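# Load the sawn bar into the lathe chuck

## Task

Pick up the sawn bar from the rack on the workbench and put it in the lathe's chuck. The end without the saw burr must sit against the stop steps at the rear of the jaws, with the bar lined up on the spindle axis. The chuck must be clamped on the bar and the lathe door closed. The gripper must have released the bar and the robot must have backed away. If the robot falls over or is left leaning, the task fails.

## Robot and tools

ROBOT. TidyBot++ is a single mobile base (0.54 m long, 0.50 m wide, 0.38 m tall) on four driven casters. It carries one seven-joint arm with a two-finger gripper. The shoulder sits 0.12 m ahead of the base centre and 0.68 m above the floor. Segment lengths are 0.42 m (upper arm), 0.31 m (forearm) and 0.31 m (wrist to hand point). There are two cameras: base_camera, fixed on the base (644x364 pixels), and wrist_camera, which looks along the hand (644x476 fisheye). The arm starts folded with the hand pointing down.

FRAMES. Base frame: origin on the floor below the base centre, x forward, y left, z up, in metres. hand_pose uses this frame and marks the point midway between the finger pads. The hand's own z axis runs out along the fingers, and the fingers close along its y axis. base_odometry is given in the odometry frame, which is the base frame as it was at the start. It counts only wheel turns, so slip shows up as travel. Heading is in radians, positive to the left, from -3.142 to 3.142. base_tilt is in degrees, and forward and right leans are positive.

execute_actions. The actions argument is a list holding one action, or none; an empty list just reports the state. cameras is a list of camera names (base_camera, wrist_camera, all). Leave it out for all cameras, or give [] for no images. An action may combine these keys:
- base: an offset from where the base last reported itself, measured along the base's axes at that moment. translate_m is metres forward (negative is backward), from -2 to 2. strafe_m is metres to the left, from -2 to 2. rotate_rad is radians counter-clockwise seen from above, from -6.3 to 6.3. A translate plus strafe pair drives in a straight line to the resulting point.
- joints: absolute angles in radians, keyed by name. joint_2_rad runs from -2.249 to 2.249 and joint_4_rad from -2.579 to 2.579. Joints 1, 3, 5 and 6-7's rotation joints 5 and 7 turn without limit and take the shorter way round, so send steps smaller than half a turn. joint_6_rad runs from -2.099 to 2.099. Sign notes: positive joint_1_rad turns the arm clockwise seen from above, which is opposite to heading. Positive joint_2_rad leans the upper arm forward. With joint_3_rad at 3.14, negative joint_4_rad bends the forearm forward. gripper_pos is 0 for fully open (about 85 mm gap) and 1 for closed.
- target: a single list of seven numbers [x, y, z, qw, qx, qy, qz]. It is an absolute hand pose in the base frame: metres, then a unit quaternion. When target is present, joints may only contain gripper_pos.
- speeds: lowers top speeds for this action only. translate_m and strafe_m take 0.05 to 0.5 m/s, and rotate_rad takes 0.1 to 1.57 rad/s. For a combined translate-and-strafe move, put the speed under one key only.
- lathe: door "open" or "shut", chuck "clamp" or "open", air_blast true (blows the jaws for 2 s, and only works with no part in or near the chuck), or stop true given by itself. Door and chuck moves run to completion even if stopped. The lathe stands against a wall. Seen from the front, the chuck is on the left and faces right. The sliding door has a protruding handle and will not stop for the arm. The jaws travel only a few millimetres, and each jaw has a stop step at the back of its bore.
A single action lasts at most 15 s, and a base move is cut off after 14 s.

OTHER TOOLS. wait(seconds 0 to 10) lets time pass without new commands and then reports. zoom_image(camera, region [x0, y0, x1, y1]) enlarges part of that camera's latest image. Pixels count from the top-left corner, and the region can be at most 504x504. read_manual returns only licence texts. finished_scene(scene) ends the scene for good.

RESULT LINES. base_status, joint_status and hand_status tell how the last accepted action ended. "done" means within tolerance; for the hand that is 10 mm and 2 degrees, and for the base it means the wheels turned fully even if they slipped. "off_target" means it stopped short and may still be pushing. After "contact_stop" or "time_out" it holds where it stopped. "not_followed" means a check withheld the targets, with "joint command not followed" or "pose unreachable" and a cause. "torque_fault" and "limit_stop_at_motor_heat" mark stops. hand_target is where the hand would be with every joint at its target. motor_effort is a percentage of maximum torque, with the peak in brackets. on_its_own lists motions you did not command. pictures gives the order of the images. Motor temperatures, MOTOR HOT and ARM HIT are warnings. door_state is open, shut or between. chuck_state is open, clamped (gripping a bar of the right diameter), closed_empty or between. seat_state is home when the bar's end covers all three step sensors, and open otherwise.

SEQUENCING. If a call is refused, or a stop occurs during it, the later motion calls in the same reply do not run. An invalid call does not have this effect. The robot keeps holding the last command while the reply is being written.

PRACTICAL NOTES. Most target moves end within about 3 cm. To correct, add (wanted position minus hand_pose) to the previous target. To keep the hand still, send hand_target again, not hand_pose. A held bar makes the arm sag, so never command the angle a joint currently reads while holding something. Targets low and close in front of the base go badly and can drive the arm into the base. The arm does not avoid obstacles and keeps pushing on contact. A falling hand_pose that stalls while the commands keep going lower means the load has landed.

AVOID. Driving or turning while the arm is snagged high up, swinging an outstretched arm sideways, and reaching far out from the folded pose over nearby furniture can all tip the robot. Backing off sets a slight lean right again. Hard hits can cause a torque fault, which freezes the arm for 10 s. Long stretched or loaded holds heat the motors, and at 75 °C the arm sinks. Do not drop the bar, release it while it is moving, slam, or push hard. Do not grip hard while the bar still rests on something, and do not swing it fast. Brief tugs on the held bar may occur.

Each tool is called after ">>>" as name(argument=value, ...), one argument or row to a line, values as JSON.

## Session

>>> execute_actions(
  actions=[
    {"lathe":{"door":"open"}},
  ],
)

Scene clock: 0.30 s.
Motor temperatures (°C): [29 27 30 34 37 33 35]
base_odometry: x=+0.000 y=+0.000 heading=+0.000
base_tilt: forward=+0.5 right=+0.2
base_status: not commanded
joint_positions: joint_1_rad=+0.027 joint_2_rad=-0.305 joint_3_rad=+3.101 joint_4_rad=-2.522 joint_5_rad=+0.009 joint_6_rad=-0.840 joint_7_rad=+1.602 gripper_pos=+0.000
joint_status: not commanded
motor_effort: joint_1_rad=+1(1) joint_2_rad=-3(3) joint_3_rad=+1(1) joint_4_rad=+14(14) joint_5_rad=+1(2) joint_6_rad=+1(1) joint_7_rad=+0(1)
hand_pose: x=+0.2694 y=-0.0003 z=+0.5835 quat_wxyz=(+0.010, +0.999, +0.024, +0.042) (m; base frame)
hand_target: x=+0.2684 y=-0.0003 z=+0.5829 quat_wxyz=(+0.010, +0.999, +0.024, +0.041) (m; base frame)
hand_status: not commanded
lathe: door_state=between chuck_state=open seat_state=open
pictures: base_camera, wrist_camera
camera_calibration:
wrist_camera: T_world_to_cam=[[0.0966978, -0.995258, -0.0105101, -0.0160902], [-0.986601, -0.0944518, -0.133032, 0.405964], [0.131409, 0.0232332, -0.991056, 0.678468], [0, 0, 0, 1]] pos_world=[0.312924, 0.00656719, 0.726237]

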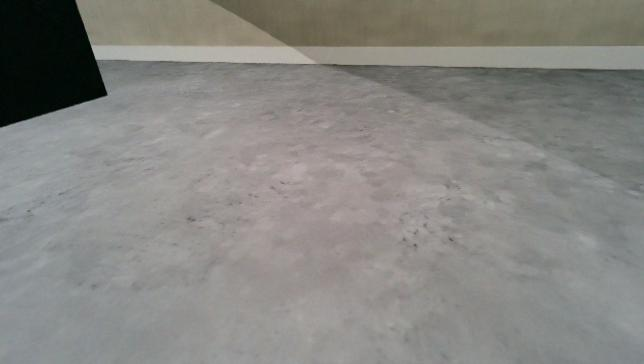

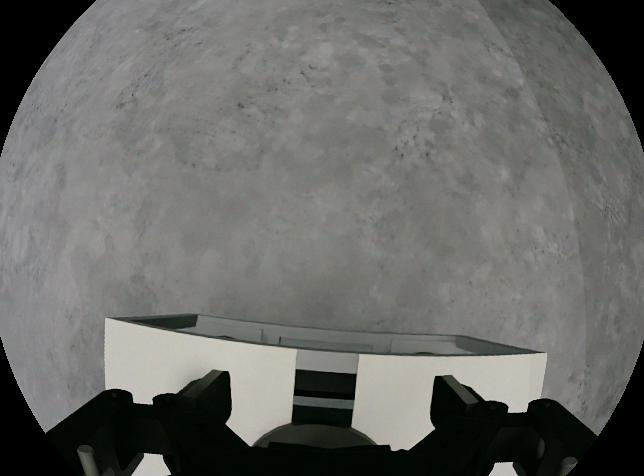

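>>> execute_actions(
  actions=[
    {"lathe":{"air_blast":true},"joints":{"joint_1_rad":-1.0,"joint_6_rad":0.45}},
  ],
  cameras=["wrist_camera"],
)

>>> execute_actions(
  actions=[
    {"joints":{"joint_1_rad":-2.6}},
  ],
  cameras=["wrist_camera"],
)

Scene clock: 3.17 s.
Motor temperatures (°C): [29 27 30 34 37 33 35]
base_odometry: x=+0.000 y=+0.000 heading=+0.000
base_tilt: forward=+0.5 right=+0.2
base_status: not commanded
joint_positions: joint_1_rad=-0.980 joint_2_rad=-0.305 joint_3_rad=+3.101 joint_4_rad=-2.522 joint_5_rad=+0.009 joint_6_rad=+0.397 joint_7_rad=+1.602 gripper_pos=+0.000
joint_status: all done
motor_effort: joint_1_rad=+0(2) joint_2_rad=-7(8) joint_3_rad=+1(1) joint_4_rad=+19(19) joint_5_rad=+1(2) joint_6_rad=+8(8) joint_7_rad=-1(1)
hand_pose: x=+0.3389 y=+0.3647 z=+0.8169 quat_wxyz=(-0.286, +0.679, +0.403, +0.543) (m; base frame)
hand_target: x=+0.3328 y=+0.3719 z=+0.8317 quat_wxyz=(-0.301, +0.661, +0.402, +0.558) (m; base frame)
hand_status: not commanded
lathe: door_state=open chuck_state=open seat_state=open
pictures: wrist_camera
camera_calibration:
wrist_camera: T_world_to_cam=[[0.878198, -0.470632, 0.0852902, -0.191542], [-0.0214075, -0.216818, -0.975977, 0.946149], [0.477818, 0.855275, -0.200484, -0.174514], [0, 0, 0, 1]] pos_world=[0.271852, 0.264254, 0.90477]

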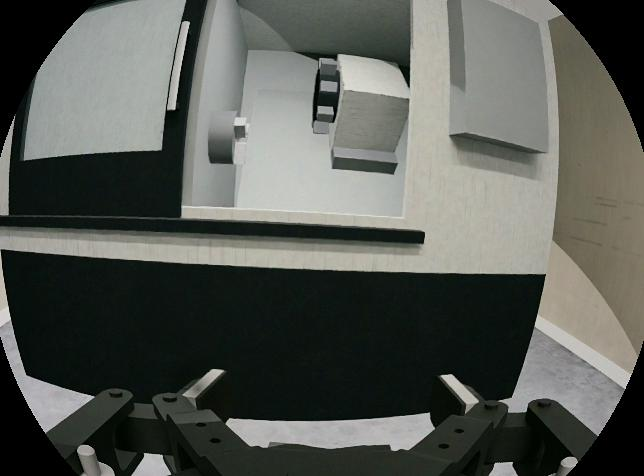

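Scene clock: 5.97 s.
Motor temperatures (°C): [29 27 30 34 37 33 35]
base_odometry: x=+0.000 y=+0.000 heading=+0.000
base_tilt: forward=+0.5 right=+0.1
base_status: not commanded
joint_positions: joint_1_rad=-2.580 joint_2_rad=-0.305 joint_3_rad=+3.101 joint_4_rad=-2.522 joint_5_rad=+0.009 joint_6_rad=+0.400 joint_7_rad=+1.602 gripper_pos=+0.000
joint_status: all done
motor_effort: joint_1_rad=+1(2) joint_2_rad=-7(8) joint_3_rad=+0(1) joint_4_rad=+18(19) joint_5_rad=+1(2) joint_6_rad=+8(8) joint_7_rad=+0(2)
hand_pose: x=-0.2521 y=+0.2094 z=+0.8177 quat_wxyz=(-0.590, +0.184, +0.767, +0.174) (m; base frame)
hand_target: x=-0.2590 y=+0.2029 z=+0.8317 quat_wxyz=(-0.610, +0.173, +0.754, +0.173) (m; base frame)
hand_status: not commanded
lathe: door_state=open chuck_state=open seat_state=open
pictures: wrist_camera
camera_calibration:
wrist_camera: T_world_to_cam=[[0.445116, 0.891388, 0.0854361, -0.140114], [0.215076, -0.0138049, -0.9765, 0.918149], [-0.86926, 0.453031, -0.197861, -0.0166216], [0, 0, 0, 1]] pos_world=[-0.149554, 0.145101, 0.905255]

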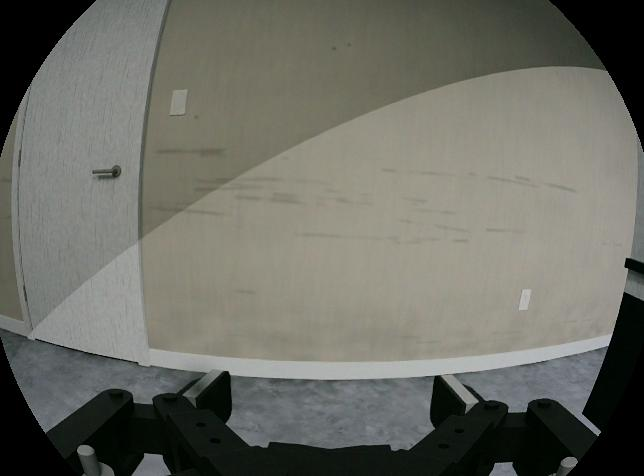

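>>> execute_actions(
  actions=[
    {"joints":{"joint_1_rad":-4.2}},
  ],
  cameras=["wrist_camera"],
)

Scene clock: 8.87 s.
Motor temperatures (°C): [29 27 30 34 37 33 35]
base_odometry: x=+0.000 y=+0.000 heading=+0.000
base_tilt: forward=+0.5 right=+0.2
base_status: not commanded
joint_positions: joint_1_rad=-4.180 joint_2_rad=-0.305 joint_3_rad=+3.101 joint_4_rad=-2.522 joint_5_rad=+0.009 joint_6_rad=+0.400 joint_7_rad=+1.602 gripper_pos=+0.000
joint_status: all done
motor_effort: joint_1_rad=+1(2) joint_2_rad=-7(8) joint_3_rad=+0(2) joint_4_rad=+18(19) joint_5_rad=+1(2) joint_6_rad=+8(8) joint_7_rad=+1(2)
hand_pose: x=-0.0794 y=-0.3771 z=+0.8178 quat_wxyz=(-0.536, -0.422, +0.666, -0.302) (m; base frame)
hand_target: x=-0.0728 y=-0.3837 z=+0.8317 quat_wxyz=(-0.549, -0.421, +0.649, -0.317) (m; base frame)
hand_status: not commanded
lathe: door_state=open chuck_state=open seat_state=open
pictures: wrist_camera
camera_calibration:
wrist_camera: T_world_to_cam=[[-0.903997, 0.418912, 0.0854559, 0.0204159], [0.00734826, 0.215073, -0.97657, 0.942888], [-0.427476, -0.882188, -0.197503, -0.0695226], [0, 0, 0, 1]] pos_world=[-0.0181919, -0.272674, 0.905321]

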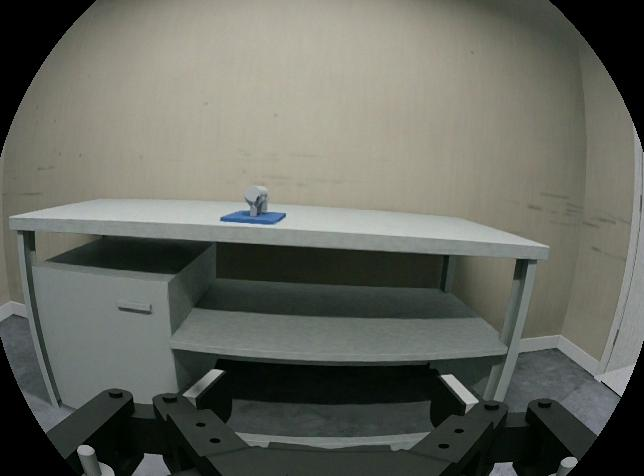

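>>> execute_actions(
  actions=[
    {"joints":{"joint_1_rad":0.0},"base":{"translate_m":-0.206,"strafe_m":-0.627,"rotate_rad":-1.72}},
  ],
  cameras=["wrist_camera"],
)

Scene clock: 12.87 s.
Motor temperatures (°C): [29 27 30 34 37 33 35]
base_odometry: x=-0.206 y=-0.627 heading=-1.721
base_tilt: forward=+0.6 right=+0.1
base_status: done
joint_positions: joint_1_rad=-6.263 joint_2_rad=-0.305 joint_3_rad=+3.101 joint_4_rad=-2.522 joint_5_rad=+0.009 joint_6_rad=+0.402 joint_7_rad=+1.602 gripper_pos=+0.000
joint_status: all done
motor_effort: joint_1_rad=+1(2) joint_2_rad=-8(10) joint_3_rad=+0(1) joint_4_rad=+18(20) joint_5_rad=+1(2) joint_6_rad=+8(8) joint_7_rad=+0(2)
hand_pose: x=+0.5451 y=+0.0119 z=+0.8185 quat_wxyz=(-0.010, -0.787, -0.028, -0.616) (m; base frame)
hand_target: x=+0.5475 y=+0.0210 z=+0.8317 quat_wxyz=(-0.003, -0.773, -0.035, -0.634) (m; base frame)
hand_status: not commanded
lathe: door_state=open chuck_state=open seat_state=open
pictures: wrist_camera
camera_calibration:
wrist_camera: T_world_to_cam=[[0.0779657, -0.993277, 0.0855687, -0.0965248], [-0.189032, -0.0990014, -0.976968, 0.966394], [0.978871, 0.0599948, -0.195479, -0.238753], [0, 0, 0, 1]] pos_world=[0.423913, 0.0141224, 0.905724]

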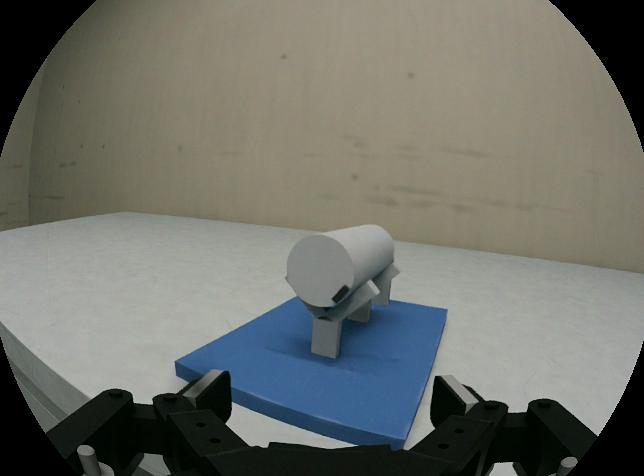

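>>> execute_actions(
  actions=[
    {"joints":{"joint_4_rad":-0.9,"joint_2_rad":0.1,"joint_3_rad":3.1416,"joint_5_rad":0.0,"joint_6_rad":-0.3}},
  ],
  cameras=[],
)

>>> execute_actions(
  actions=[
    {"joints":{"joint_4_rad":-0.7225,"joint_2_rad":0.3417,"joint_6_rad":-2.07,"joint_7_rad":1.57},"base":{"translate_m":0.15,"strafe_m":0.153,"rotate_rad":-0.29}},
  ],
  cameras=["wrist_camera","base_camera"],
)

Scene clock: 17.80 s.
Motor temperatures (°C): [29 27 30 34 37 33 35]
base_odometry: x=-0.206 y=-0.627 heading=-1.721
base_tilt: forward=+0.5 right=+0.2
base_status: not commanded
joint_positions: joint_1_rad=-6.263 joint_2_rad=+0.076 joint_3_rad=+3.122 joint_4_rad=-0.905 joint_5_rad=+0.009 joint_6_rad=-0.249 joint_7_rad=+1.602 gripper_pos=+0.000
joint_status: all done
motor_effort: joint_1_rad=+1(2) joint_2_rad=-21(21) joint_3_rad=+0(1) joint_4_rad=+18(22) joint_5_rad=+2(2) joint_6_rad=+8(9) joint_7_rad=-1(1)
hand_pose: x=+0.7056 y=-0.0009 z=+1.3801 quat_wxyz=(-0.017, -0.577, -0.010, -0.816) (m; base frame)
hand_target: x=+0.7255 y=+0.0014 z=+1.3536 quat_wxyz=(-0.012, -0.605, -0.009, -0.796) (m; base frame)
hand_status: not commanded
lathe: door_state=open chuck_state=open seat_state=open
pictures: none
No camera images: "cameras" was empty.

Scene clock: 20.10 s.
Motor temperatures (°C): [29 27 30 34 37 33 35]
base_odometry: x=-0.077 y=-0.798 heading=-2.012
base_tilt: forward=+0.6 right=+0.1
base_status: done
joint_positions: joint_1_rad=-6.275 joint_2_rad=+0.321 joint_3_rad=+3.138 joint_4_rad=-0.727 joint_5_rad=+0.009 joint_6_rad=-2.020 joint_7_rad=+1.602 gripper_pos=+0.000
joint_status: all done
motor_effort: joint_1_rad=+1(4) joint_2_rad=-26(32) joint_3_rad=+0(3) joint_4_rad=+15(20) joint_5_rad=+1(2) joint_6_rad=+1(9) joint_7_rad=+0(2)
hand_pose: x=+0.5469 y=-0.0033 z=+0.9274 quat_wxyz=(-0.004, -0.999, -0.011, -0.036) (m; base frame)
hand_target: x=+0.5372 y=+0.0014 z=+0.9195 quat_wxyz=(+0.000, -1.000, +0.000, -0.004) (m; base frame)
hand_status: not commanded
lathe: door_state=open chuck_state=open seat_state=open
pictures: base_camera, wrist_camera
camera_calibration:
wrist_camera: T_world_to_cam=[[0.0711322, -0.997173, -0.0241917, -0.0155707], [-0.990179, -0.0676652, -0.122342, 0.717305], [0.120359, 0.0326565, -0.992193, 0.989971], [0, 0, 0, 1]] pos_world=[0.592216, 0.000680865, 1.06962]

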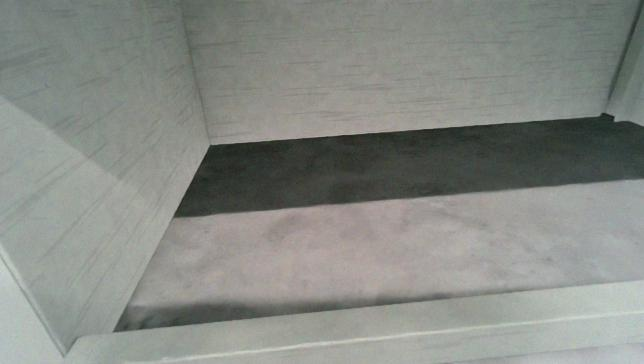

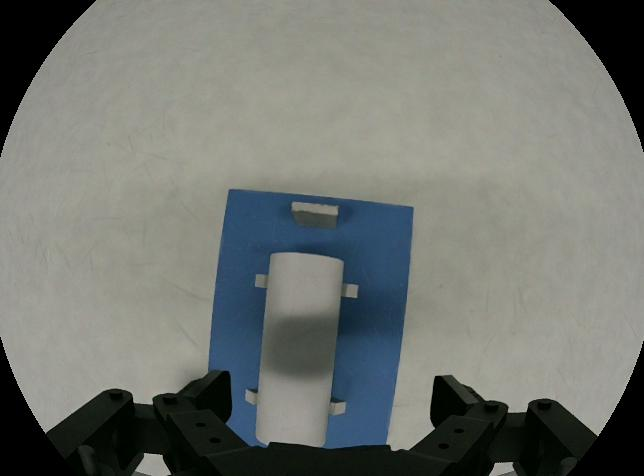

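>>> execute_actions(
  actions=[
    {"joints":{"joint_7_rad":1.49},"base":{"translate_m":-0.007,"strafe_m":0.021}},
  ],
  cameras=["wrist_camera"],
)

>>> execute_actions(
  actions=[
    {"joints":{"joint_2_rad":0.305,"joint_4_rad":-0.94,"joint_6_rad":-1.97}},
  ],
  cameras=["wrist_camera"],
)

Scene clock: 22.10 s.
Motor temperatures (°C): [29 27 30 34 37 33 35]
base_odometry: x=-0.055 y=-0.801 heading=-2.012
base_tilt: forward=+0.5 right=+0.2
base_status: done
joint_positions: joint_1_rad=-6.282 joint_2_rad=+0.325 joint_3_rad=+3.138 joint_4_rad=-0.727 joint_5_rad=+0.009 joint_6_rad=-2.022 joint_7_rad=+1.516 gripper_pos=+0.000
joint_status: all done
motor_effort: joint_1_rad=+1(3) joint_2_rad=-27(27) joint_3_rad=+0(1) joint_4_rad=+14(15) joint_5_rad=+1(2) joint_6_rad=+1(1) joint_7_rad=-2(2)
hand_pose: x=+0.5472 y=-0.0007 z=+0.9258 quat_wxyz=(-0.003, -0.999, +0.028, -0.034) (m; base frame)
hand_target: x=+0.5372 y=+0.0014 z=+0.9195 quat_wxyz=(+0.000, -0.999, +0.040, -0.004) (m; base frame)
hand_status: not commanded
lathe: door_state=open chuck_state=open seat_state=open
pictures: wrist_camera
camera_calibration:
wrist_camera: T_world_to_cam=[[-0.00840924, -0.999505, -0.0303099, 0.036136], [-0.992982, 0.0119224, -0.117661, 0.714863], [0.117964, 0.0291077, -0.992591, 0.989956], [0, 0, 0, 1]] pos_world=[0.593371, -0.00122017, 1.06783]

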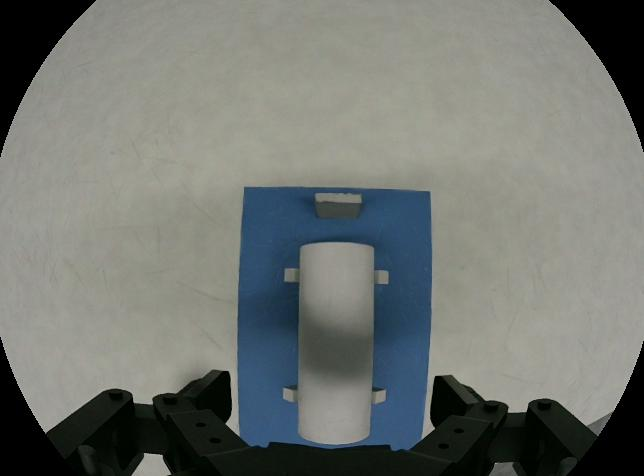

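Scene clock: 23.30 s.
Motor temperatures (°C): [29 27 30 34 37 33 35]
base_odometry: x=-0.055 y=-0.801 heading=-2.012
base_tilt: forward=+0.6 right=+0.1
base_status: not commanded
joint_positions: joint_1_rad=-6.282 joint_2_rad=+0.325 joint_3_rad=+3.138 joint_4_rad=-0.926 joint_5_rad=+0.009 joint_6_rad=-2.011 joint_7_rad=+1.516 gripper_pos=+0.000
joint_status: all done
motor_effort: joint_1_rad=+1(2) joint_2_rad=-27(28) joint_3_rad=+0(1) joint_4_rad=+15(16) joint_5_rad=+1(2) joint_6_rad=-1(2) joint_7_rad=+0(1)
hand_pose: x=+0.5144 y=-0.0007 z=+0.8703 quat_wxyz=(-0.005, -0.998, +0.028, +0.060) (m; base frame)
hand_target: x=+0.5203 y=+0.0014 z=+0.8733 quat_wxyz=(-0.001, -0.999, +0.040, +0.037) (m; base frame)
hand_status: not commanded
lathe: door_state=open chuck_state=open seat_state=open
pictures: wrist_camera
camera_calibration:
wrist_camera: T_world_to_cam=[[-0.0135401, -0.999521, -0.0278125, 0.0346326], [-0.997516, 0.0115796, 0.0694783, 0.51517], [-0.069123, 0.0286842, -0.997196, 1.03905], [0, 0, 0, 1]] pos_world=[0.586182, -0.00115371, 1.0013]

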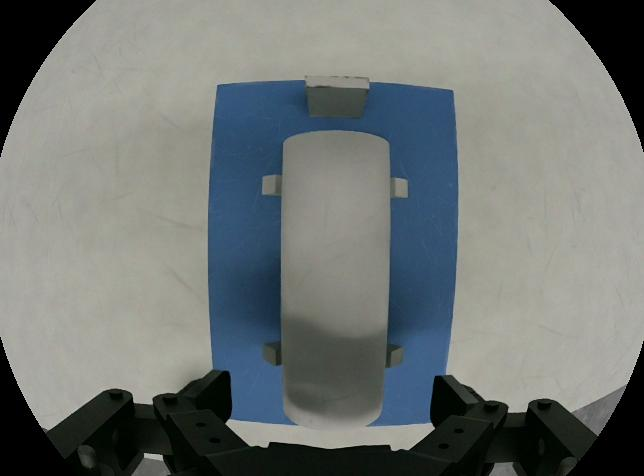

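>>> execute_actions(
  actions=[
    {"joints":{"joint_2_rad":0.262,"joint_4_rad":-1.03,"joint_6_rad":-1.825}},
  ],
  cameras=["wrist_camera"],
)

Scene clock: 26.10 s.
Motor temperatures (°C): [29 28 30 34 37 33 35]
base_odometry: x=-0.055 y=-0.801 heading=-2.012
base_tilt: forward=+0.6 right=+0.1
base_status: not commanded
joint_positions: joint_1_rad=-6.282 joint_2_rad=+0.302 joint_3_rad=+3.138 joint_4_rad=-1.016 joint_5_rad=+0.009 joint_6_rad=-1.875 joint_7_rad=+1.516 gripper_pos=+0.000
joint_status: joint_2_rad off_target (ended at +0.302, target +0.262); the others done
motor_effort: joint_1_rad=+1(1) joint_2_rad=-26(28) joint_3_rad=+0(0) joint_4_rad=+15(16) joint_5_rad=+0(2) joint_6_rad=+0(1) joint_7_rad=-1(1)
hand_pose: x=+0.5326 y=-0.0007 z=+0.8513 quat_wxyz=(-0.005, -0.999, +0.028, +0.026) (m; base frame)
hand_target: x=+0.5379 y=+0.0014 z=+0.8635 quat_wxyz=(+0.000, -0.999, +0.040, -0.012) (m; base frame)
hand_status: not commanded
lathe: door_state=open chuck_state=open seat_state=open
pictures: wrist_camera
camera_calibration:
wrist_camera: T_world_to_cam=[[-0.0104404, -0.999544, -0.0283445, 0.0330975], [-0.999945, 0.0104354, 0.000324354, 0.594832], [-0.0000284208, 0.0283463, -0.999598, 0.986596], [0, 0, 0, 1]] pos_world=[0.595173, -0.00109125, 0.986945]

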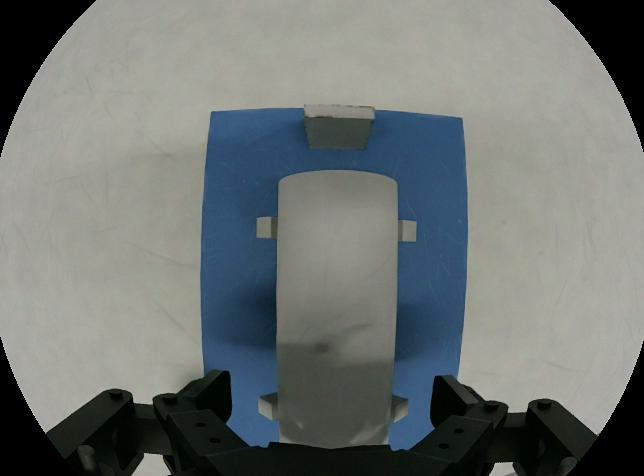

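>>> execute_actions(
  actions=[
    {"joints":{"joint_4_rad":-1.008,"joint_2_rad":0.262}},
  ],
  cameras=["wrist_camera"],
)

Scene clock: 27.13 s.
Motor temperatures (°C): [29 28 30 34 37 33 35]
base_odometry: x=-0.055 y=-0.801 heading=-2.012
base_tilt: forward=+0.5 right=+0.1
base_status: not commanded
joint_positions: joint_1_rad=-6.282 joint_2_rad=+0.300 joint_3_rad=+3.138 joint_4_rad=-1.005 joint_5_rad=+0.009 joint_6_rad=-1.874 joint_7_rad=+1.516 gripper_pos=+0.000
joint_status: all done
motor_effort: joint_1_rad=+1(2) joint_2_rad=-27(28) joint_3_rad=+0(1) joint_4_rad=+16(17) joint_5_rad=+1(2) joint_6_rad=+0(0) joint_7_rad=-1(1)
hand_pose: x=+0.5352 y=-0.0007 z=+0.8552 quat_wxyz=(-0.004, -0.999, +0.028, +0.019) (m; base frame)
hand_target: x=+0.5427 y=+0.0014 z=+0.8704 quat_wxyz=(+0.001, -0.999, +0.040, -0.023) (m; base frame)
hand_status: not commanded
lathe: door_state=open chuck_state=open seat_state=open
pictures: wrist_camera
camera_calibration:
wrist_camera: T_world_to_cam=[[-0.0100436, -0.999543, -0.0285074, 0.0331638], [-0.999852, 0.0104377, -0.0137093, 0.609356], [0.0140006, 0.0283655, -0.9995, 0.982905], [0, 0, 0, 1]] pos_world=[0.595837, -0.00109214, 0.991712]

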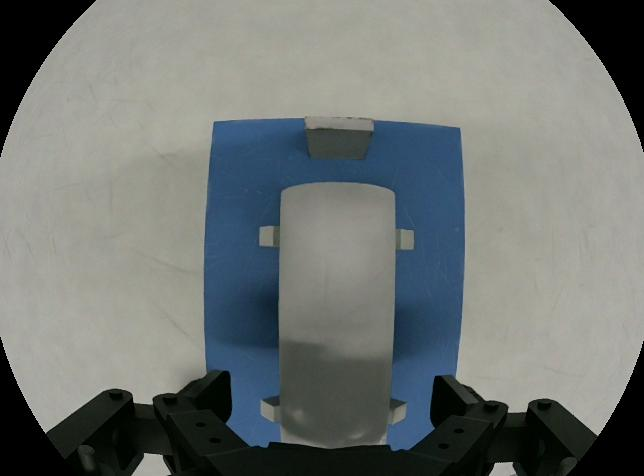

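>>> execute_actions(
  actions=[
    {"joints":{"gripper_pos":1.0}},
  ],
  cameras=["wrist_camera"],
)

Scene clock: 28.33 s.
Motor temperatures (°C): [29 28 30 34 37 33 35]
base_odometry: x=-0.055 y=-0.801 heading=-2.012
base_tilt: forward=+0.5 right=+0.2
base_status: not commanded
joint_positions: joint_1_rad=-6.281 joint_2_rad=+0.268 joint_3_rad=+3.139 joint_4_rad=-0.995 joint_5_rad=+0.010 joint_6_rad=-1.869 joint_7_rad=+1.516 gripper_pos=+0.568
joint_status: gripper_pos off_target (ended at +0.568, target +1.000)
motor_effort: joint_1_rad=+1(2) joint_2_rad=-22(27) joint_3_rad=-1(4) joint_4_rad=+14(17) joint_5_rad=-1(6) joint_6_rad=+2(6) joint_7_rad=-1(2)
hand_pose: x=+0.5330 y=-0.0014 z=+0.8713 quat_wxyz=(-0.004, -1.000, +0.029, -0.005) (m; base frame)
hand_target: x=+0.5427 y=+0.0014 z=+0.8704 quat_wxyz=(+0.001, -0.999, +0.040, -0.023) (m; base frame)
hand_status: not commanded
lathe: door_state=open chuck_state=open seat_state=open
pictures: wrist_camera
camera_calibration:
wrist_camera: T_world_to_cam=[[-0.0104061, -0.999547, -0.0282413, 0.0328794], [-0.998132, 0.0120836, -0.0598942, 0.646747], [0.0602083, 0.0275653, -0.997805, 0.9729], [0, 0, 0, 1]] pos_world=[0.587304, -0.00176877, 1.01043]

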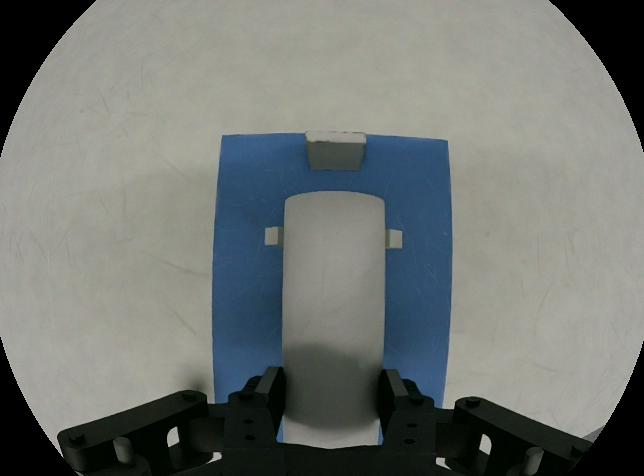

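>>> execute_actions(
  actions=[
    {"joints":{"joint_2_rad":0.22,"joint_4_rad":-0.83,"joint_6_rad":-2.03}},
  ],
  cameras=["wrist_camera"],
)

Scene clock: 30.60 s.
Motor temperatures (°C): [29 28 30 34 37 33 35]
base_odometry: x=-0.055 y=-0.801 heading=-2.012
base_tilt: forward=+0.6 right=+0.2
base_status: not commanded
joint_positions: joint_1_rad=-6.281 joint_2_rad=+0.262 joint_3_rad=+3.139 joint_4_rad=-0.847 joint_5_rad=+0.010 joint_6_rad=-1.986 joint_7_rad=+1.516 gripper_pos=+0.568
joint_status: joint_2_rad off_target (ended at +0.262, target +0.220); the others done
motor_effort: joint_1_rad=+1(2) joint_2_rad=-28(34) joint_3_rad=+0(1) joint_4_rad=+18(20) joint_5_rad=+2(2) joint_6_rad=+1(3) joint_7_rad=-1(2)
hand_pose: x=+0.5240 y=-0.0013 z=+0.9171 quat_wxyz=(-0.003, -0.999, +0.029, -0.023) (m; base frame)
hand_target: x=+0.5027 y=+0.0014 z=+0.9381 quat_wxyz=(+0.001, -0.999, +0.040, -0.031) (m; base frame)
hand_status: not commanded
lathe: door_state=open chuck_state=open seat_state=open
pictures: wrist_camera
camera_calibration:
wrist_camera: T_world_to_cam=[[-0.010409, -0.999524, -0.0290507, 0.0349133], [-0.995227, 0.0131746, -0.0966938, 0.672699], [0.0970305, 0.0279056, -0.99489, 0.997147], [0, 0, 0, 1]] pos_world=[0.573098, -0.00179178, 1.05811]

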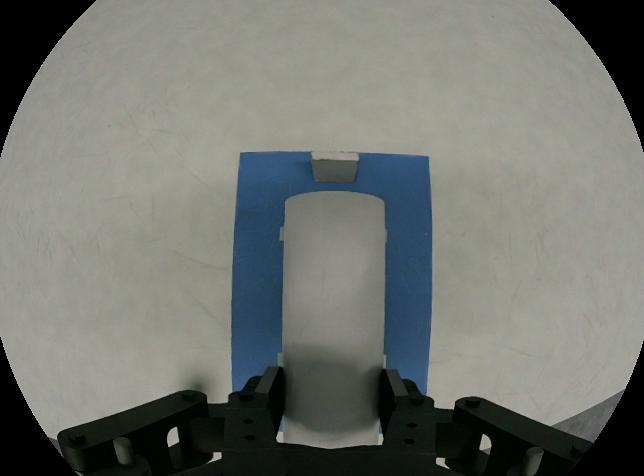

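>>> execute_actions(
  actions=[
    {"base":{"translate_m":-1.311,"strafe_m":0.061,"rotate_rad":-2.95},"speeds":{"rotate_rad":1.1}},
  ],
  cameras=[],
)

>>> execute_actions(
  actions=[
    {"joints":{"joint_1_rad":0.0,"joint_2_rad":0.0,"joint_3_rad":3.12,"joint_4_rad":-2.1,"joint_6_rad":0.3,"joint_7_rad":0.0}},
  ],
  cameras=["wrist_camera"],
)

Scene clock: 36.23 s.
Motor temperatures (°C): [29 28 30 34 37 33 35]
base_odometry: x=+0.560 y=+0.359 heading=+1.321
base_tilt: forward=+0.6 right=+0.2
base_status: done
joint_positions: joint_1_rad=-6.281 joint_2_rad=+0.262 joint_3_rad=+3.140 joint_4_rad=-0.847 joint_5_rad=+0.010 joint_6_rad=-1.991 joint_7_rad=+1.516 gripper_pos=+0.568
joint_status: not commanded
motor_effort: joint_1_rad=+1(4) joint_2_rad=-28(33) joint_3_rad=+0(2) joint_4_rad=+18(18) joint_5_rad=+0(3) joint_6_rad=+1(1) joint_7_rad=-1(1)
hand_pose: x=+0.5225 y=-0.0018 z=+0.9171 quat_wxyz=(-0.004, -0.999, +0.030, -0.021) (m; base frame)
hand_target: x=+0.5027 y=+0.0014 z=+0.9381 quat_wxyz=(+0.001, -0.999, +0.040, -0.031) (m; base frame)
hand_status: not commanded
lathe: door_state=open chuck_state=open seat_state=open
pictures: none
No camera images: "cameras" was empty.

Scene clock: 39.50 s.
Motor temperatures (°C): [29 28 30 34 37 33 35]
base_odometry: x=+0.560 y=+0.359 heading=+1.321
base_tilt: forward=+0.5 right=+0.1
base_status: not commanded
joint_positions: joint_1_rad=-6.281 joint_2_rad=+0.066 joint_3_rad=+3.139 joint_4_rad=-2.109 joint_5_rad=+0.010 joint_6_rad=+0.218 joint_7_rad=+0.044 gripper_pos=+0.568
joint_status: joint_2_rad off_target (ended at +0.066, target +0.000); the others done
motor_effort: joint_1_rad=+1(2) joint_2_rad=-26(32) joint_3_rad=+0(1) joint_4_rad=+23(25) joint_5_rad=+1(3) joint_6_rad=+12(13) joint_7_rad=+0(2)
hand_pose: x=+0.6939 y=+0.0020 z=+0.8062 quat_wxyz=(+0.385, -0.603, +0.570, -0.405) (m; base frame)
hand_target: x=+0.6931 y=+0.0138 z=+0.8731 quat_wxyz=(+0.444, -0.560, +0.548, -0.435) (m; base frame)
hand_status: not commanded
lathe: door_state=open chuck_state=open seat_state=open
pictures: wrist_camera
camera_calibration:
wrist_camera: T_world_to_cam=[[-0.339839, -0.0997071, -0.935184, 0.994075], [0.00823949, 0.994011, -0.108973, 0.142661], [0.940448, -0.0447388, -0.336982, -0.245207], [0, 0, 0, 1]] pos_world=[0.567254, -0.0536605, 0.862559]

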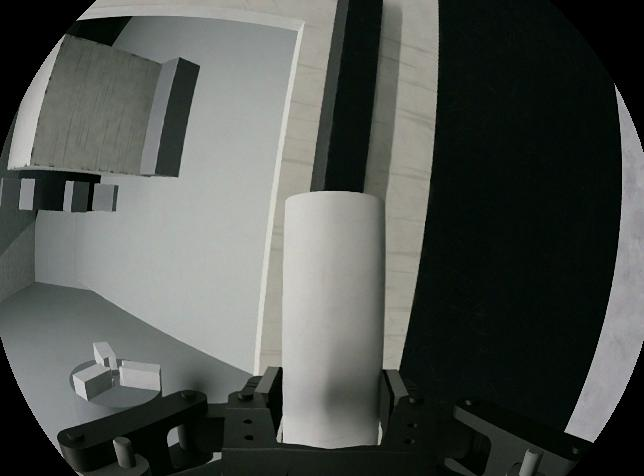

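>>> execute_actions(
  actions=[
    {"joints":{"joint_2_rad":0.1,"joint_4_rad":-2.15,"joint_6_rad":1.15,"joint_7_rad":3.08},"base":{"rotate_rad":-0.04}},
  ],
  cameras=["wrist_camera"],
)

Scene clock: 43.43 s.
Motor temperatures (°C): [29 28 30 34 37 33 35]
base_odometry: x=+0.560 y=+0.359 heading=+1.281
base_tilt: forward=+0.5 right=+0.1
base_status: done
joint_positions: joint_1_rad=-6.278 joint_2_rad=+0.108 joint_3_rad=+3.128 joint_4_rad=-2.157 joint_5_rad=+0.010 joint_6_rad=+1.071 joint_7_rad=+3.038 gripper_pos=+0.568
joint_status: all done
motor_effort: joint_1_rad=+1(5) joint_2_rad=-26(28) joint_3_rad=+0(3) joint_4_rad=+22(25) joint_5_rad=+0(2) joint_6_rad=+12(14) joint_7_rad=+0(2)
hand_pose: x=+0.6951 y=+0.0081 z=+1.0138 quat_wxyz=(-0.551, -0.413, -0.381, -0.617) (m; base frame)
hand_target: x=+0.6826 y=+0.0127 z=+1.0443 quat_wxyz=(-0.577, -0.378, -0.361, -0.628) (m; base frame)
hand_status: not commanded
lathe: door_state=open chuck_state=open seat_state=open
pictures: wrist_camera
camera_calibration:
wrist_camera: T_world_to_cam=[[-0.332533, -0.0566725, 0.941387, -0.718601], [0.0831545, -0.996067, -0.0305911, 0.043791], [0.939419, 0.0681081, 0.335937, -0.858506], [0, 0, 0, 1]] pos_world=[0.563897, 0.0613651, 0.966226]

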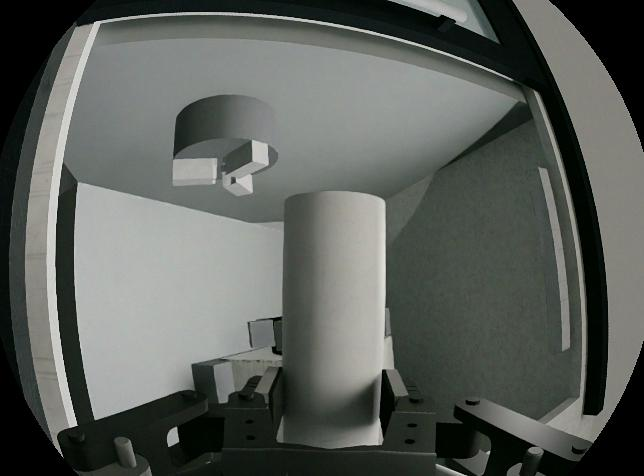

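>>> execute_actions(
  actions=[],
)

Scene clock: 50.47 s.
Motor temperatures (°C): [29 28 30 34 37 33 35]
base_odometry: x=+0.560 y=+0.359 heading=+1.281
base_tilt: forward=+0.6 right=+0.1
base_status: done
joint_positions: joint_1_rad=-6.278 joint_2_rad=+0.108 joint_3_rad=+3.128 joint_4_rad=-2.157 joint_5_rad=+0.010 joint_6_rad=+1.072 joint_7_rad=+3.038 gripper_pos=+0.568
joint_status: all done
motor_effort: joint_1_rad=+1(5) joint_2_rad=-26(28) joint_3_rad=+0(3) joint_4_rad=+22(25) joint_5_rad=+0(2) joint_6_rad=+12(14) joint_7_rad=+0(2)
hand_pose: x=+0.6950 y=+0.0081 z=+1.0139 quat_wxyz=(-0.551, -0.413, -0.381, -0.617) (m; base frame)
hand_target: x=+0.6826 y=+0.0127 z=+1.0443 quat_wxyz=(-0.577, -0.378, -0.361, -0.628) (m; base frame)
hand_status: not commanded
lathe: door_state=open chuck_state=open seat_state=open
pictures: base_camera, wrist_camera
camera_calibration:
wrist_camera: T_world_to_cam=[[-0.333237, -0.0563826, 0.941156, -0.718064], [0.0830709, -0.996084, -0.0302602, 0.0435258], [0.939177, 0.0680988, 0.336615, -0.859003], [0, 0, 0, 1]] pos_world=[0.563855, 0.0613661, 0.966281]

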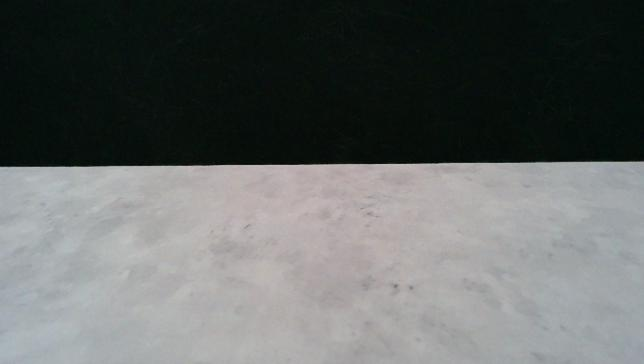

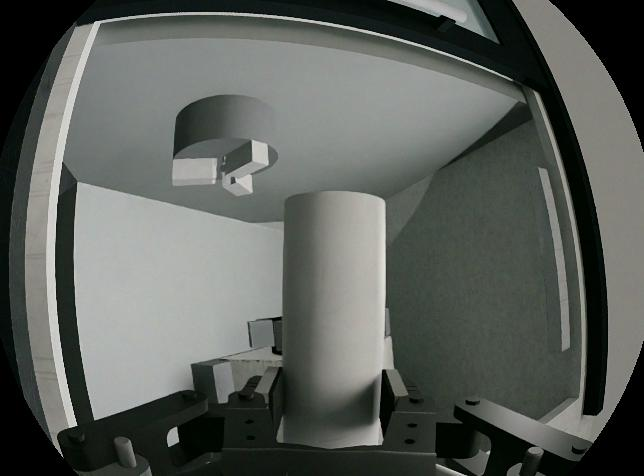

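>>> execute_actions(
  actions=[
    {"base":{"translate_m":0.38},"speeds":{"translate_m":0.2},"joints":{"joint_1_rad":0,"joint_2_rad":0.155,"joint_3_rad":3.12,"joint_4_rad":-2.05,"joint_5_rad":0,"joint_6_rad":1.19,"joint_7_rad":3.14,"gripper_pos":1}},
  ],
  cameras=["wrist_camera","base_camera"],
)

Scene clock: 61.33 s.
Motor temperatures (°C): [29 28 30 34 37 33 35]
base_odometry: x=+0.669 y=+0.723 heading=+1.280
base_tilt: forward=+0.5 right=+0.1
base_status: done
joint_positions: joint_1_rad=-6.278 joint_2_rad=+0.178 joint_3_rad=+3.128 joint_4_rad=-2.070 joint_5_rad=+0.010 joint_6_rad=+1.115 joint_7_rad=+3.097 gripper_pos=+0.568
joint_status: gripper_pos off_target (ended at +0.568, target +1.000); the others done
motor_effort: joint_1_rad=+1(3) joint_2_rad=-29(32) joint_3_rad=+0(1) joint_4_rad=+22(25) joint_5_rad=+0(2) joint_6_rad=+11(12) joint_7_rad=+0(2)
hand_pose: x=+0.7201 y=+0.0079 z=+1.0311 quat_wxyz=(-0.580, -0.384, -0.375, -0.613) (m; base frame)
hand_target: x=+0.7012 y=+0.0125 z=+1.0756 quat_wxyz=(-0.610, -0.341, -0.346, -0.626) (m; base frame)
hand_status: not commanded
lathe: door_state=open chuck_state=open seat_state=open
pictures: base_camera, wrist_camera
camera_calibration:
wrist_camera: T_world_to_cam=[[-0.390887, 0.000948075, 0.920438, -0.663422], [0.0599394, -0.997851, 0.0264826, -0.0000223399], [0.918485, 0.0655222, 0.38999, -0.928403], [0, 0, 0, 1]] pos_world=[0.593403, 0.0614377, 0.972707]

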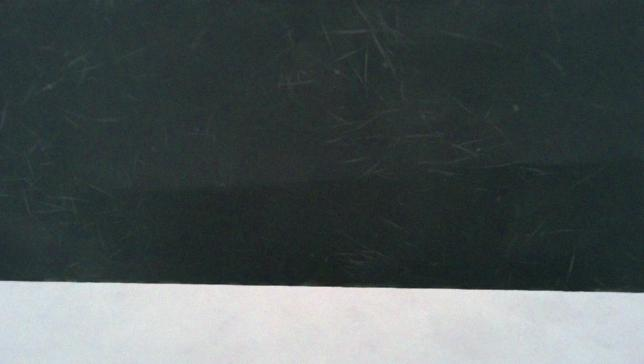

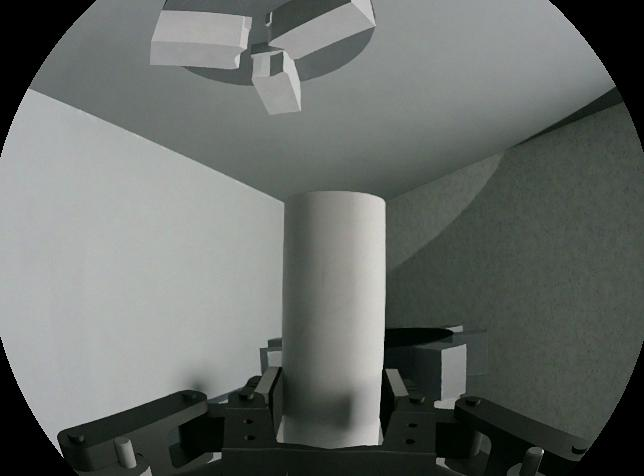

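>>> execute_actions(
  actions=[
    {"base":{"translate_m":0.06},"speeds":{"translate_m":0.1}},
  ],
  cameras=["wrist_camera"],
)

>>> zoom_image(
  camera="wrist_camera",
  region=[120, 0, 480, 240],
)

Scene clock: 62.80 s.
Motor temperatures (°C): [29 28 30 34 37 33 35]
base_odometry: x=+0.686 y=+0.781 heading=+1.279
base_tilt: forward=+0.5 right=+0.1
base_status: done
joint_positions: joint_1_rad=-6.278 joint_2_rad=+0.182 joint_3_rad=+3.128 joint_4_rad=-2.070 joint_5_rad=+0.010 joint_6_rad=+1.117 joint_7_rad=+3.097 gripper_pos=+0.568
joint_status: not commanded
motor_effort: joint_1_rad=+1(2) joint_2_rad=-29(32) joint_3_rad=+0(1) joint_4_rad=+21(23) joint_5_rad=+0(1) joint_6_rad=+11(12) joint_7_rad=-2(2)
hand_pose: x=+0.7214 y=+0.0079 z=+1.0288 quat_wxyz=(-0.580, -0.385, -0.376, -0.612) (m; base frame)
hand_target: x=+0.7012 y=+0.0125 z=+1.0756 quat_wxyz=(-0.610, -0.341, -0.346, -0.626) (m; base frame)
hand_status: not commanded
lathe: door_state=open chuck_state=open seat_state=open
pictures: wrist_camera
camera_calibration:
wrist_camera: T_world_to_cam=[[-0.388316, 0.00108394, 0.921526, -0.663826], [0.0599443, -0.997852, 0.0264333, -0.0000073206], [0.919575, 0.0655047, 0.387417, -0.926931], [0, 0, 0, 1]] pos_world=[0.594609, 0.0614306, 0.970841]

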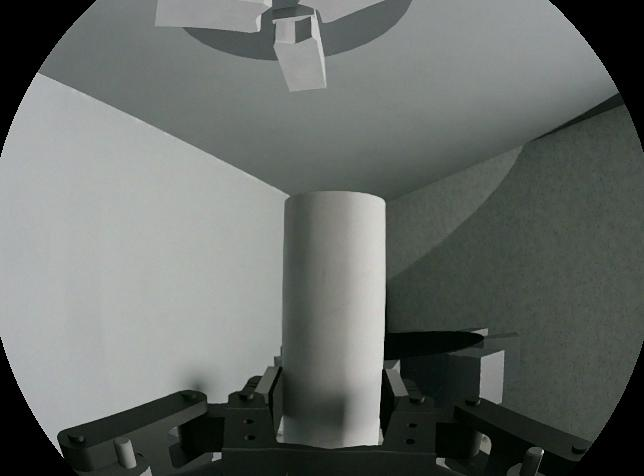

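Scaled by 1.400.

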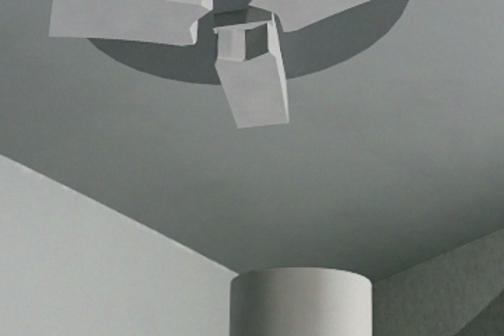

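>>> execute_actions(
  actions=[
    {"base":{"strafe_m":0.05,"translate_m":0.02},"speeds":{"strafe_m":0.1}},
  ],
  cameras=["wrist_camera"],
)

>>> zoom_image(
  camera="wrist_camera",
  region=[180, 30, 480, 230],
)

Scene clock: 64.07 s.
Motor temperatures (°C): [29 28 30 34 37 33 35]
base_odometry: x=+0.644 y=+0.814 heading=+1.279
base_tilt: forward=+0.6 right=+0.1
base_status: done
joint_positions: joint_1_rad=-6.280 joint_2_rad=+0.182 joint_3_rad=+3.126 joint_4_rad=-2.070 joint_5_rad=+0.010 joint_6_rad=+1.117 joint_7_rad=+3.097 gripper_pos=+0.568
joint_status: not commanded
motor_effort: joint_1_rad=+1(4) joint_2_rad=-29(31) joint_3_rad=+0(4) joint_4_rad=+22(23) joint_5_rad=+1(2) joint_6_rad=+11(12) joint_7_rad=+0(1)
hand_pose: x=+0.7214 y=+0.0103 z=+1.0288 quat_wxyz=(-0.578, -0.384, -0.377, -0.614) (m; base frame)
hand_target: x=+0.7012 y=+0.0125 z=+1.0756 quat_wxyz=(-0.610, -0.341, -0.346, -0.626) (m; base frame)
hand_status: not commanded
lathe: door_state=open chuck_state=open seat_state=open
pictures: wrist_camera
camera_calibration:
wrist_camera: T_world_to_cam=[[-0.388435, -0.000924734, 0.921476, -0.663701], [0.0641868, -0.997598, 0.0260559, -0.000257624], [0.919238, 0.0692676, 0.387561, -0.926984], [0, 0, 0, 1]] pos_world=[0.594331, 0.0633392, 0.970854]

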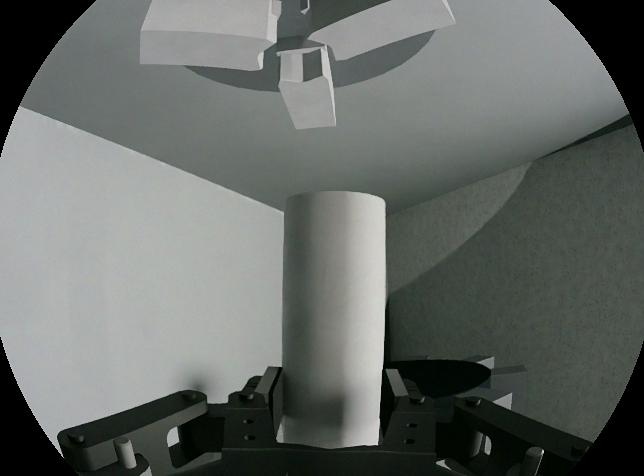

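Scaled by 1.680.

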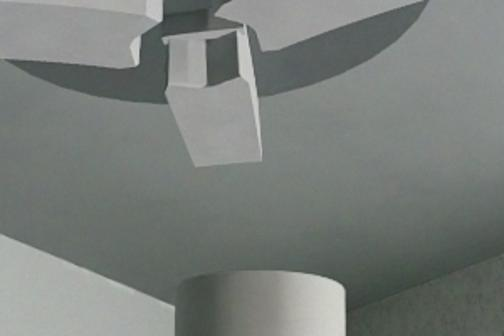

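>>> execute_actions(
  actions=[
    {"base":{"strafe_m":0.03,"translate_m":0.025},"speeds":{"strafe_m":0.1}},
  ],
  cameras=["wrist_camera"],
)

>>> zoom_image(
  camera="wrist_camera",
  region=[220, 60, 440, 220],
)

Scene clock: 65.33 s.
Motor temperatures (°C): [29 28 30 34 37 33 35]
base_odometry: x=+0.622 y=+0.847 heading=+1.279
base_tilt: forward=+0.6 right=+0.1
base_status: done
joint_positions: joint_1_rad=-6.280 joint_2_rad=+0.183 joint_3_rad=+3.126 joint_4_rad=-2.070 joint_5_rad=+0.010 joint_6_rad=+1.118 joint_7_rad=+3.097 gripper_pos=+0.568
joint_status: not commanded
motor_effort: joint_1_rad=+1(4) joint_2_rad=-30(32) joint_3_rad=+0(3) joint_4_rad=+22(23) joint_5_rad=+1(2) joint_6_rad=+11(12) joint_7_rad=-1(2)
hand_pose: x=+0.7213 y=+0.0106 z=+1.0289 quat_wxyz=(-0.578, -0.384, -0.376, -0.614) (m; base frame)
hand_target: x=+0.7012 y=+0.0125 z=+1.0756 quat_wxyz=(-0.610, -0.341, -0.346, -0.626) (m; base frame)
hand_status: not commanded
lathe: door_state=open chuck_state=open seat_state=open
pictures: wrist_camera
camera_calibration:
wrist_camera: T_world_to_cam=[[-0.388979, -0.00108912, 0.921246, -0.663135], [0.0645555, -0.997573, 0.026078, -0.000322815], [0.918982, 0.0696153, 0.388106, -0.92739], [0, 0, 0, 1]] pos_world=[0.594329, 0.0635163, 0.970844]

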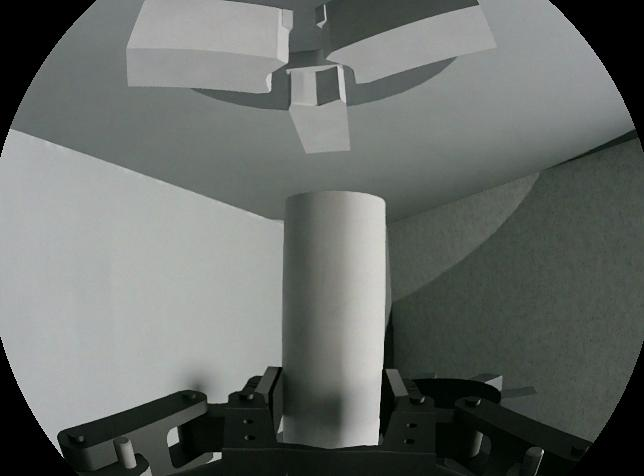

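Scaled by 2.291.

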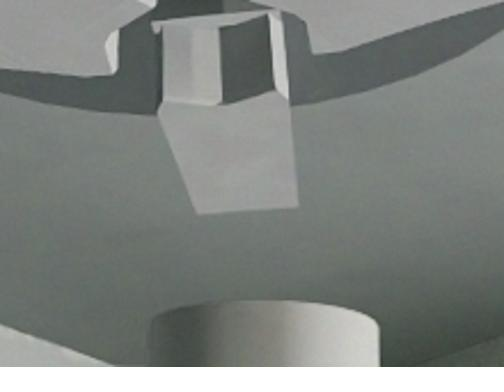

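>>> zoom_image(
  camera="wrist_camera",
  region=[260, 50, 370, 130],
)

Scaled by 4.582.

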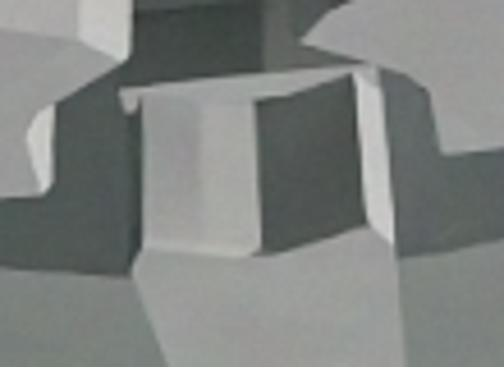

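>>> zoom_image(
  camera="wrist_camera",
  region=[120, 0, 320, 120],
)

>>> zoom_image(
  camera="wrist_camera",
  region=[310, 0, 510, 120],
)

Scaled by 2.520.

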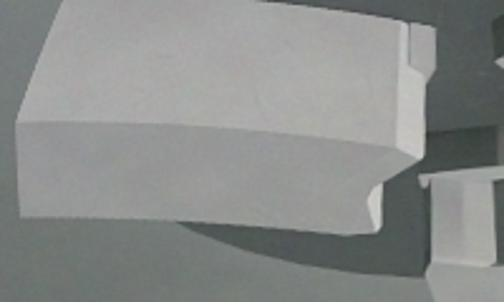

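Scaled by 2.520.

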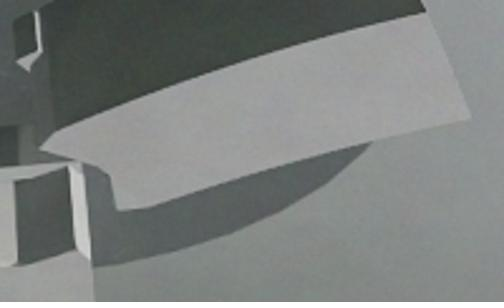

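>>> execute_actions(
  actions=[
    {"base":{"rotate_rad":-0.12},"speeds":{"rotate_rad":0.3}},
  ],
  cameras=["wrist_camera","base_camera"],
)

Scene clock: 71.20 s.
Motor temperatures (°C): [29 28 30 34 37 33 35]
base_odometry: x=+0.622 y=+0.847 heading=+1.159
base_tilt: forward=+0.4 right=+0.2
base_status: done
joint_positions: joint_1_rad=-6.281 joint_2_rad=+0.183 joint_3_rad=+3.123 joint_4_rad=-2.070 joint_5_rad=+0.010 joint_6_rad=+1.118 joint_7_rad=+3.097 gripper_pos=+0.568
joint_status: not commanded
motor_effort: joint_1_rad=+1(4) joint_2_rad=-29(31) joint_3_rad=+0(3) joint_4_rad=+22(23) joint_5_rad=+0(3) joint_6_rad=+11(12) joint_7_rad=+0(2)
hand_pose: x=+0.7212 y=+0.0127 z=+1.0290 quat_wxyz=(-0.577, -0.383, -0.377, -0.615) (m; base frame)
hand_target: x=+0.7012 y=+0.0125 z=+1.0756 quat_wxyz=(-0.610, -0.341, -0.346, -0.626) (m; base frame)
hand_status: not commanded
lathe: door_state=open chuck_state=open seat_state=open
pictures: base_camera, wrist_camera
camera_calibration:
wrist_camera: T_world_to_cam=[[-0.389142, -0.003004, 0.921173, -0.663014], [0.0684084, -0.997328, 0.0256463, -0.000489087], [0.918634, 0.072996, 0.388308, -0.927472], [0, 0, 0, 1]] pos_world=[0.594035, 0.0652223, 0.970908]

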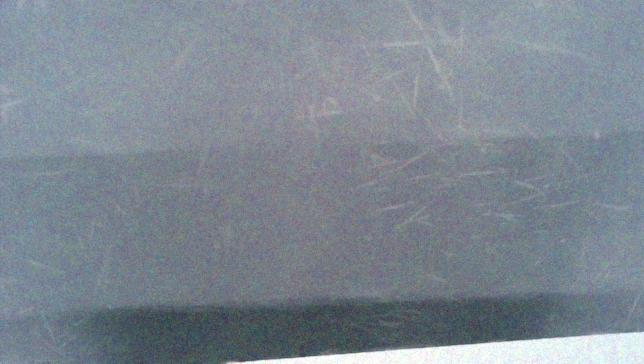

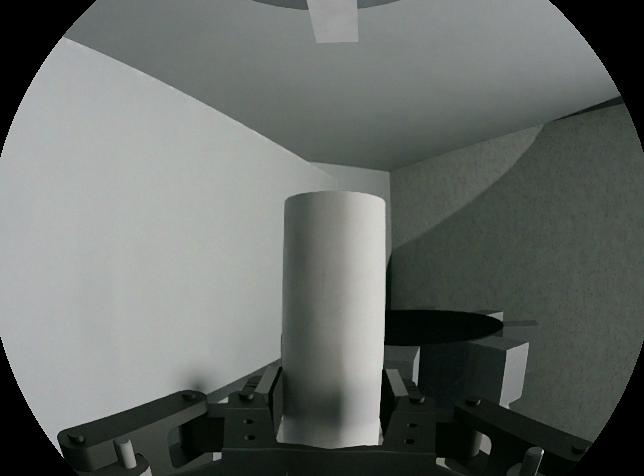

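>>> execute_actions(
  actions=[
    {"base":{"strafe_m":0.075},"speeds":{"strafe_m":0.15}},
  ],
  cameras=["wrist_camera"],
)

>>> zoom_image(
  camera="wrist_camera",
  region=[180, 0, 500, 220],
)

Scene clock: 72.53 s.
Motor temperatures (°C): [29 28 30 34 37 33 35]
base_odometry: x=+0.553 y=+0.877 heading=+1.158
base_tilt: forward=+0.5 right=+0.1
base_status: done
joint_positions: joint_1_rad=-6.282 joint_2_rad=+0.183 joint_3_rad=+3.123 joint_4_rad=-2.070 joint_5_rad=+0.010 joint_6_rad=+1.119 joint_7_rad=+3.097 gripper_pos=+0.568
joint_status: not commanded
motor_effort: joint_1_rad=+1(4) joint_2_rad=-29(30) joint_3_rad=-1(3) joint_4_rad=+22(23) joint_5_rad=+1(2) joint_6_rad=+11(12) joint_7_rad=+0(2)
hand_pose: x=+0.7212 y=+0.0132 z=+1.0290 quat_wxyz=(-0.577, -0.383, -0.377, -0.615) (m; base frame)
hand_target: x=+0.7012 y=+0.0125 z=+1.0756 quat_wxyz=(-0.610, -0.341, -0.346, -0.626) (m; base frame)
hand_status: not commanded
lathe: door_state=open chuck_state=open seat_state=open
pictures: wrist_camera
camera_calibration:
wrist_camera: T_world_to_cam=[[-0.389196, -0.00336421, 0.921149, -0.662971], [0.0691628, -0.997277, 0.0255798, -0.000533457], [0.918555, 0.0736648, 0.388369, -0.927506], [0, 0, 0, 1]] pos_world=[0.593976, 0.0655621, 0.970923]

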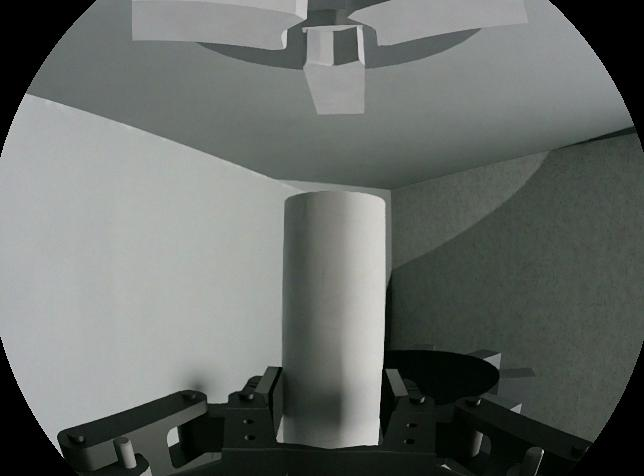

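Scaled by 1.575.

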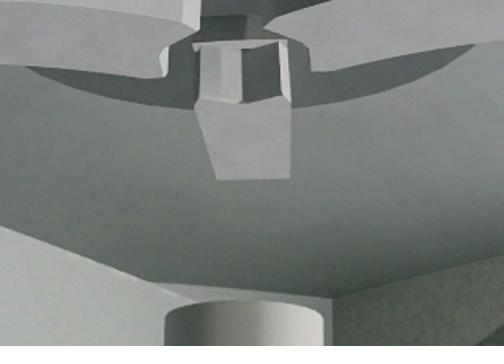

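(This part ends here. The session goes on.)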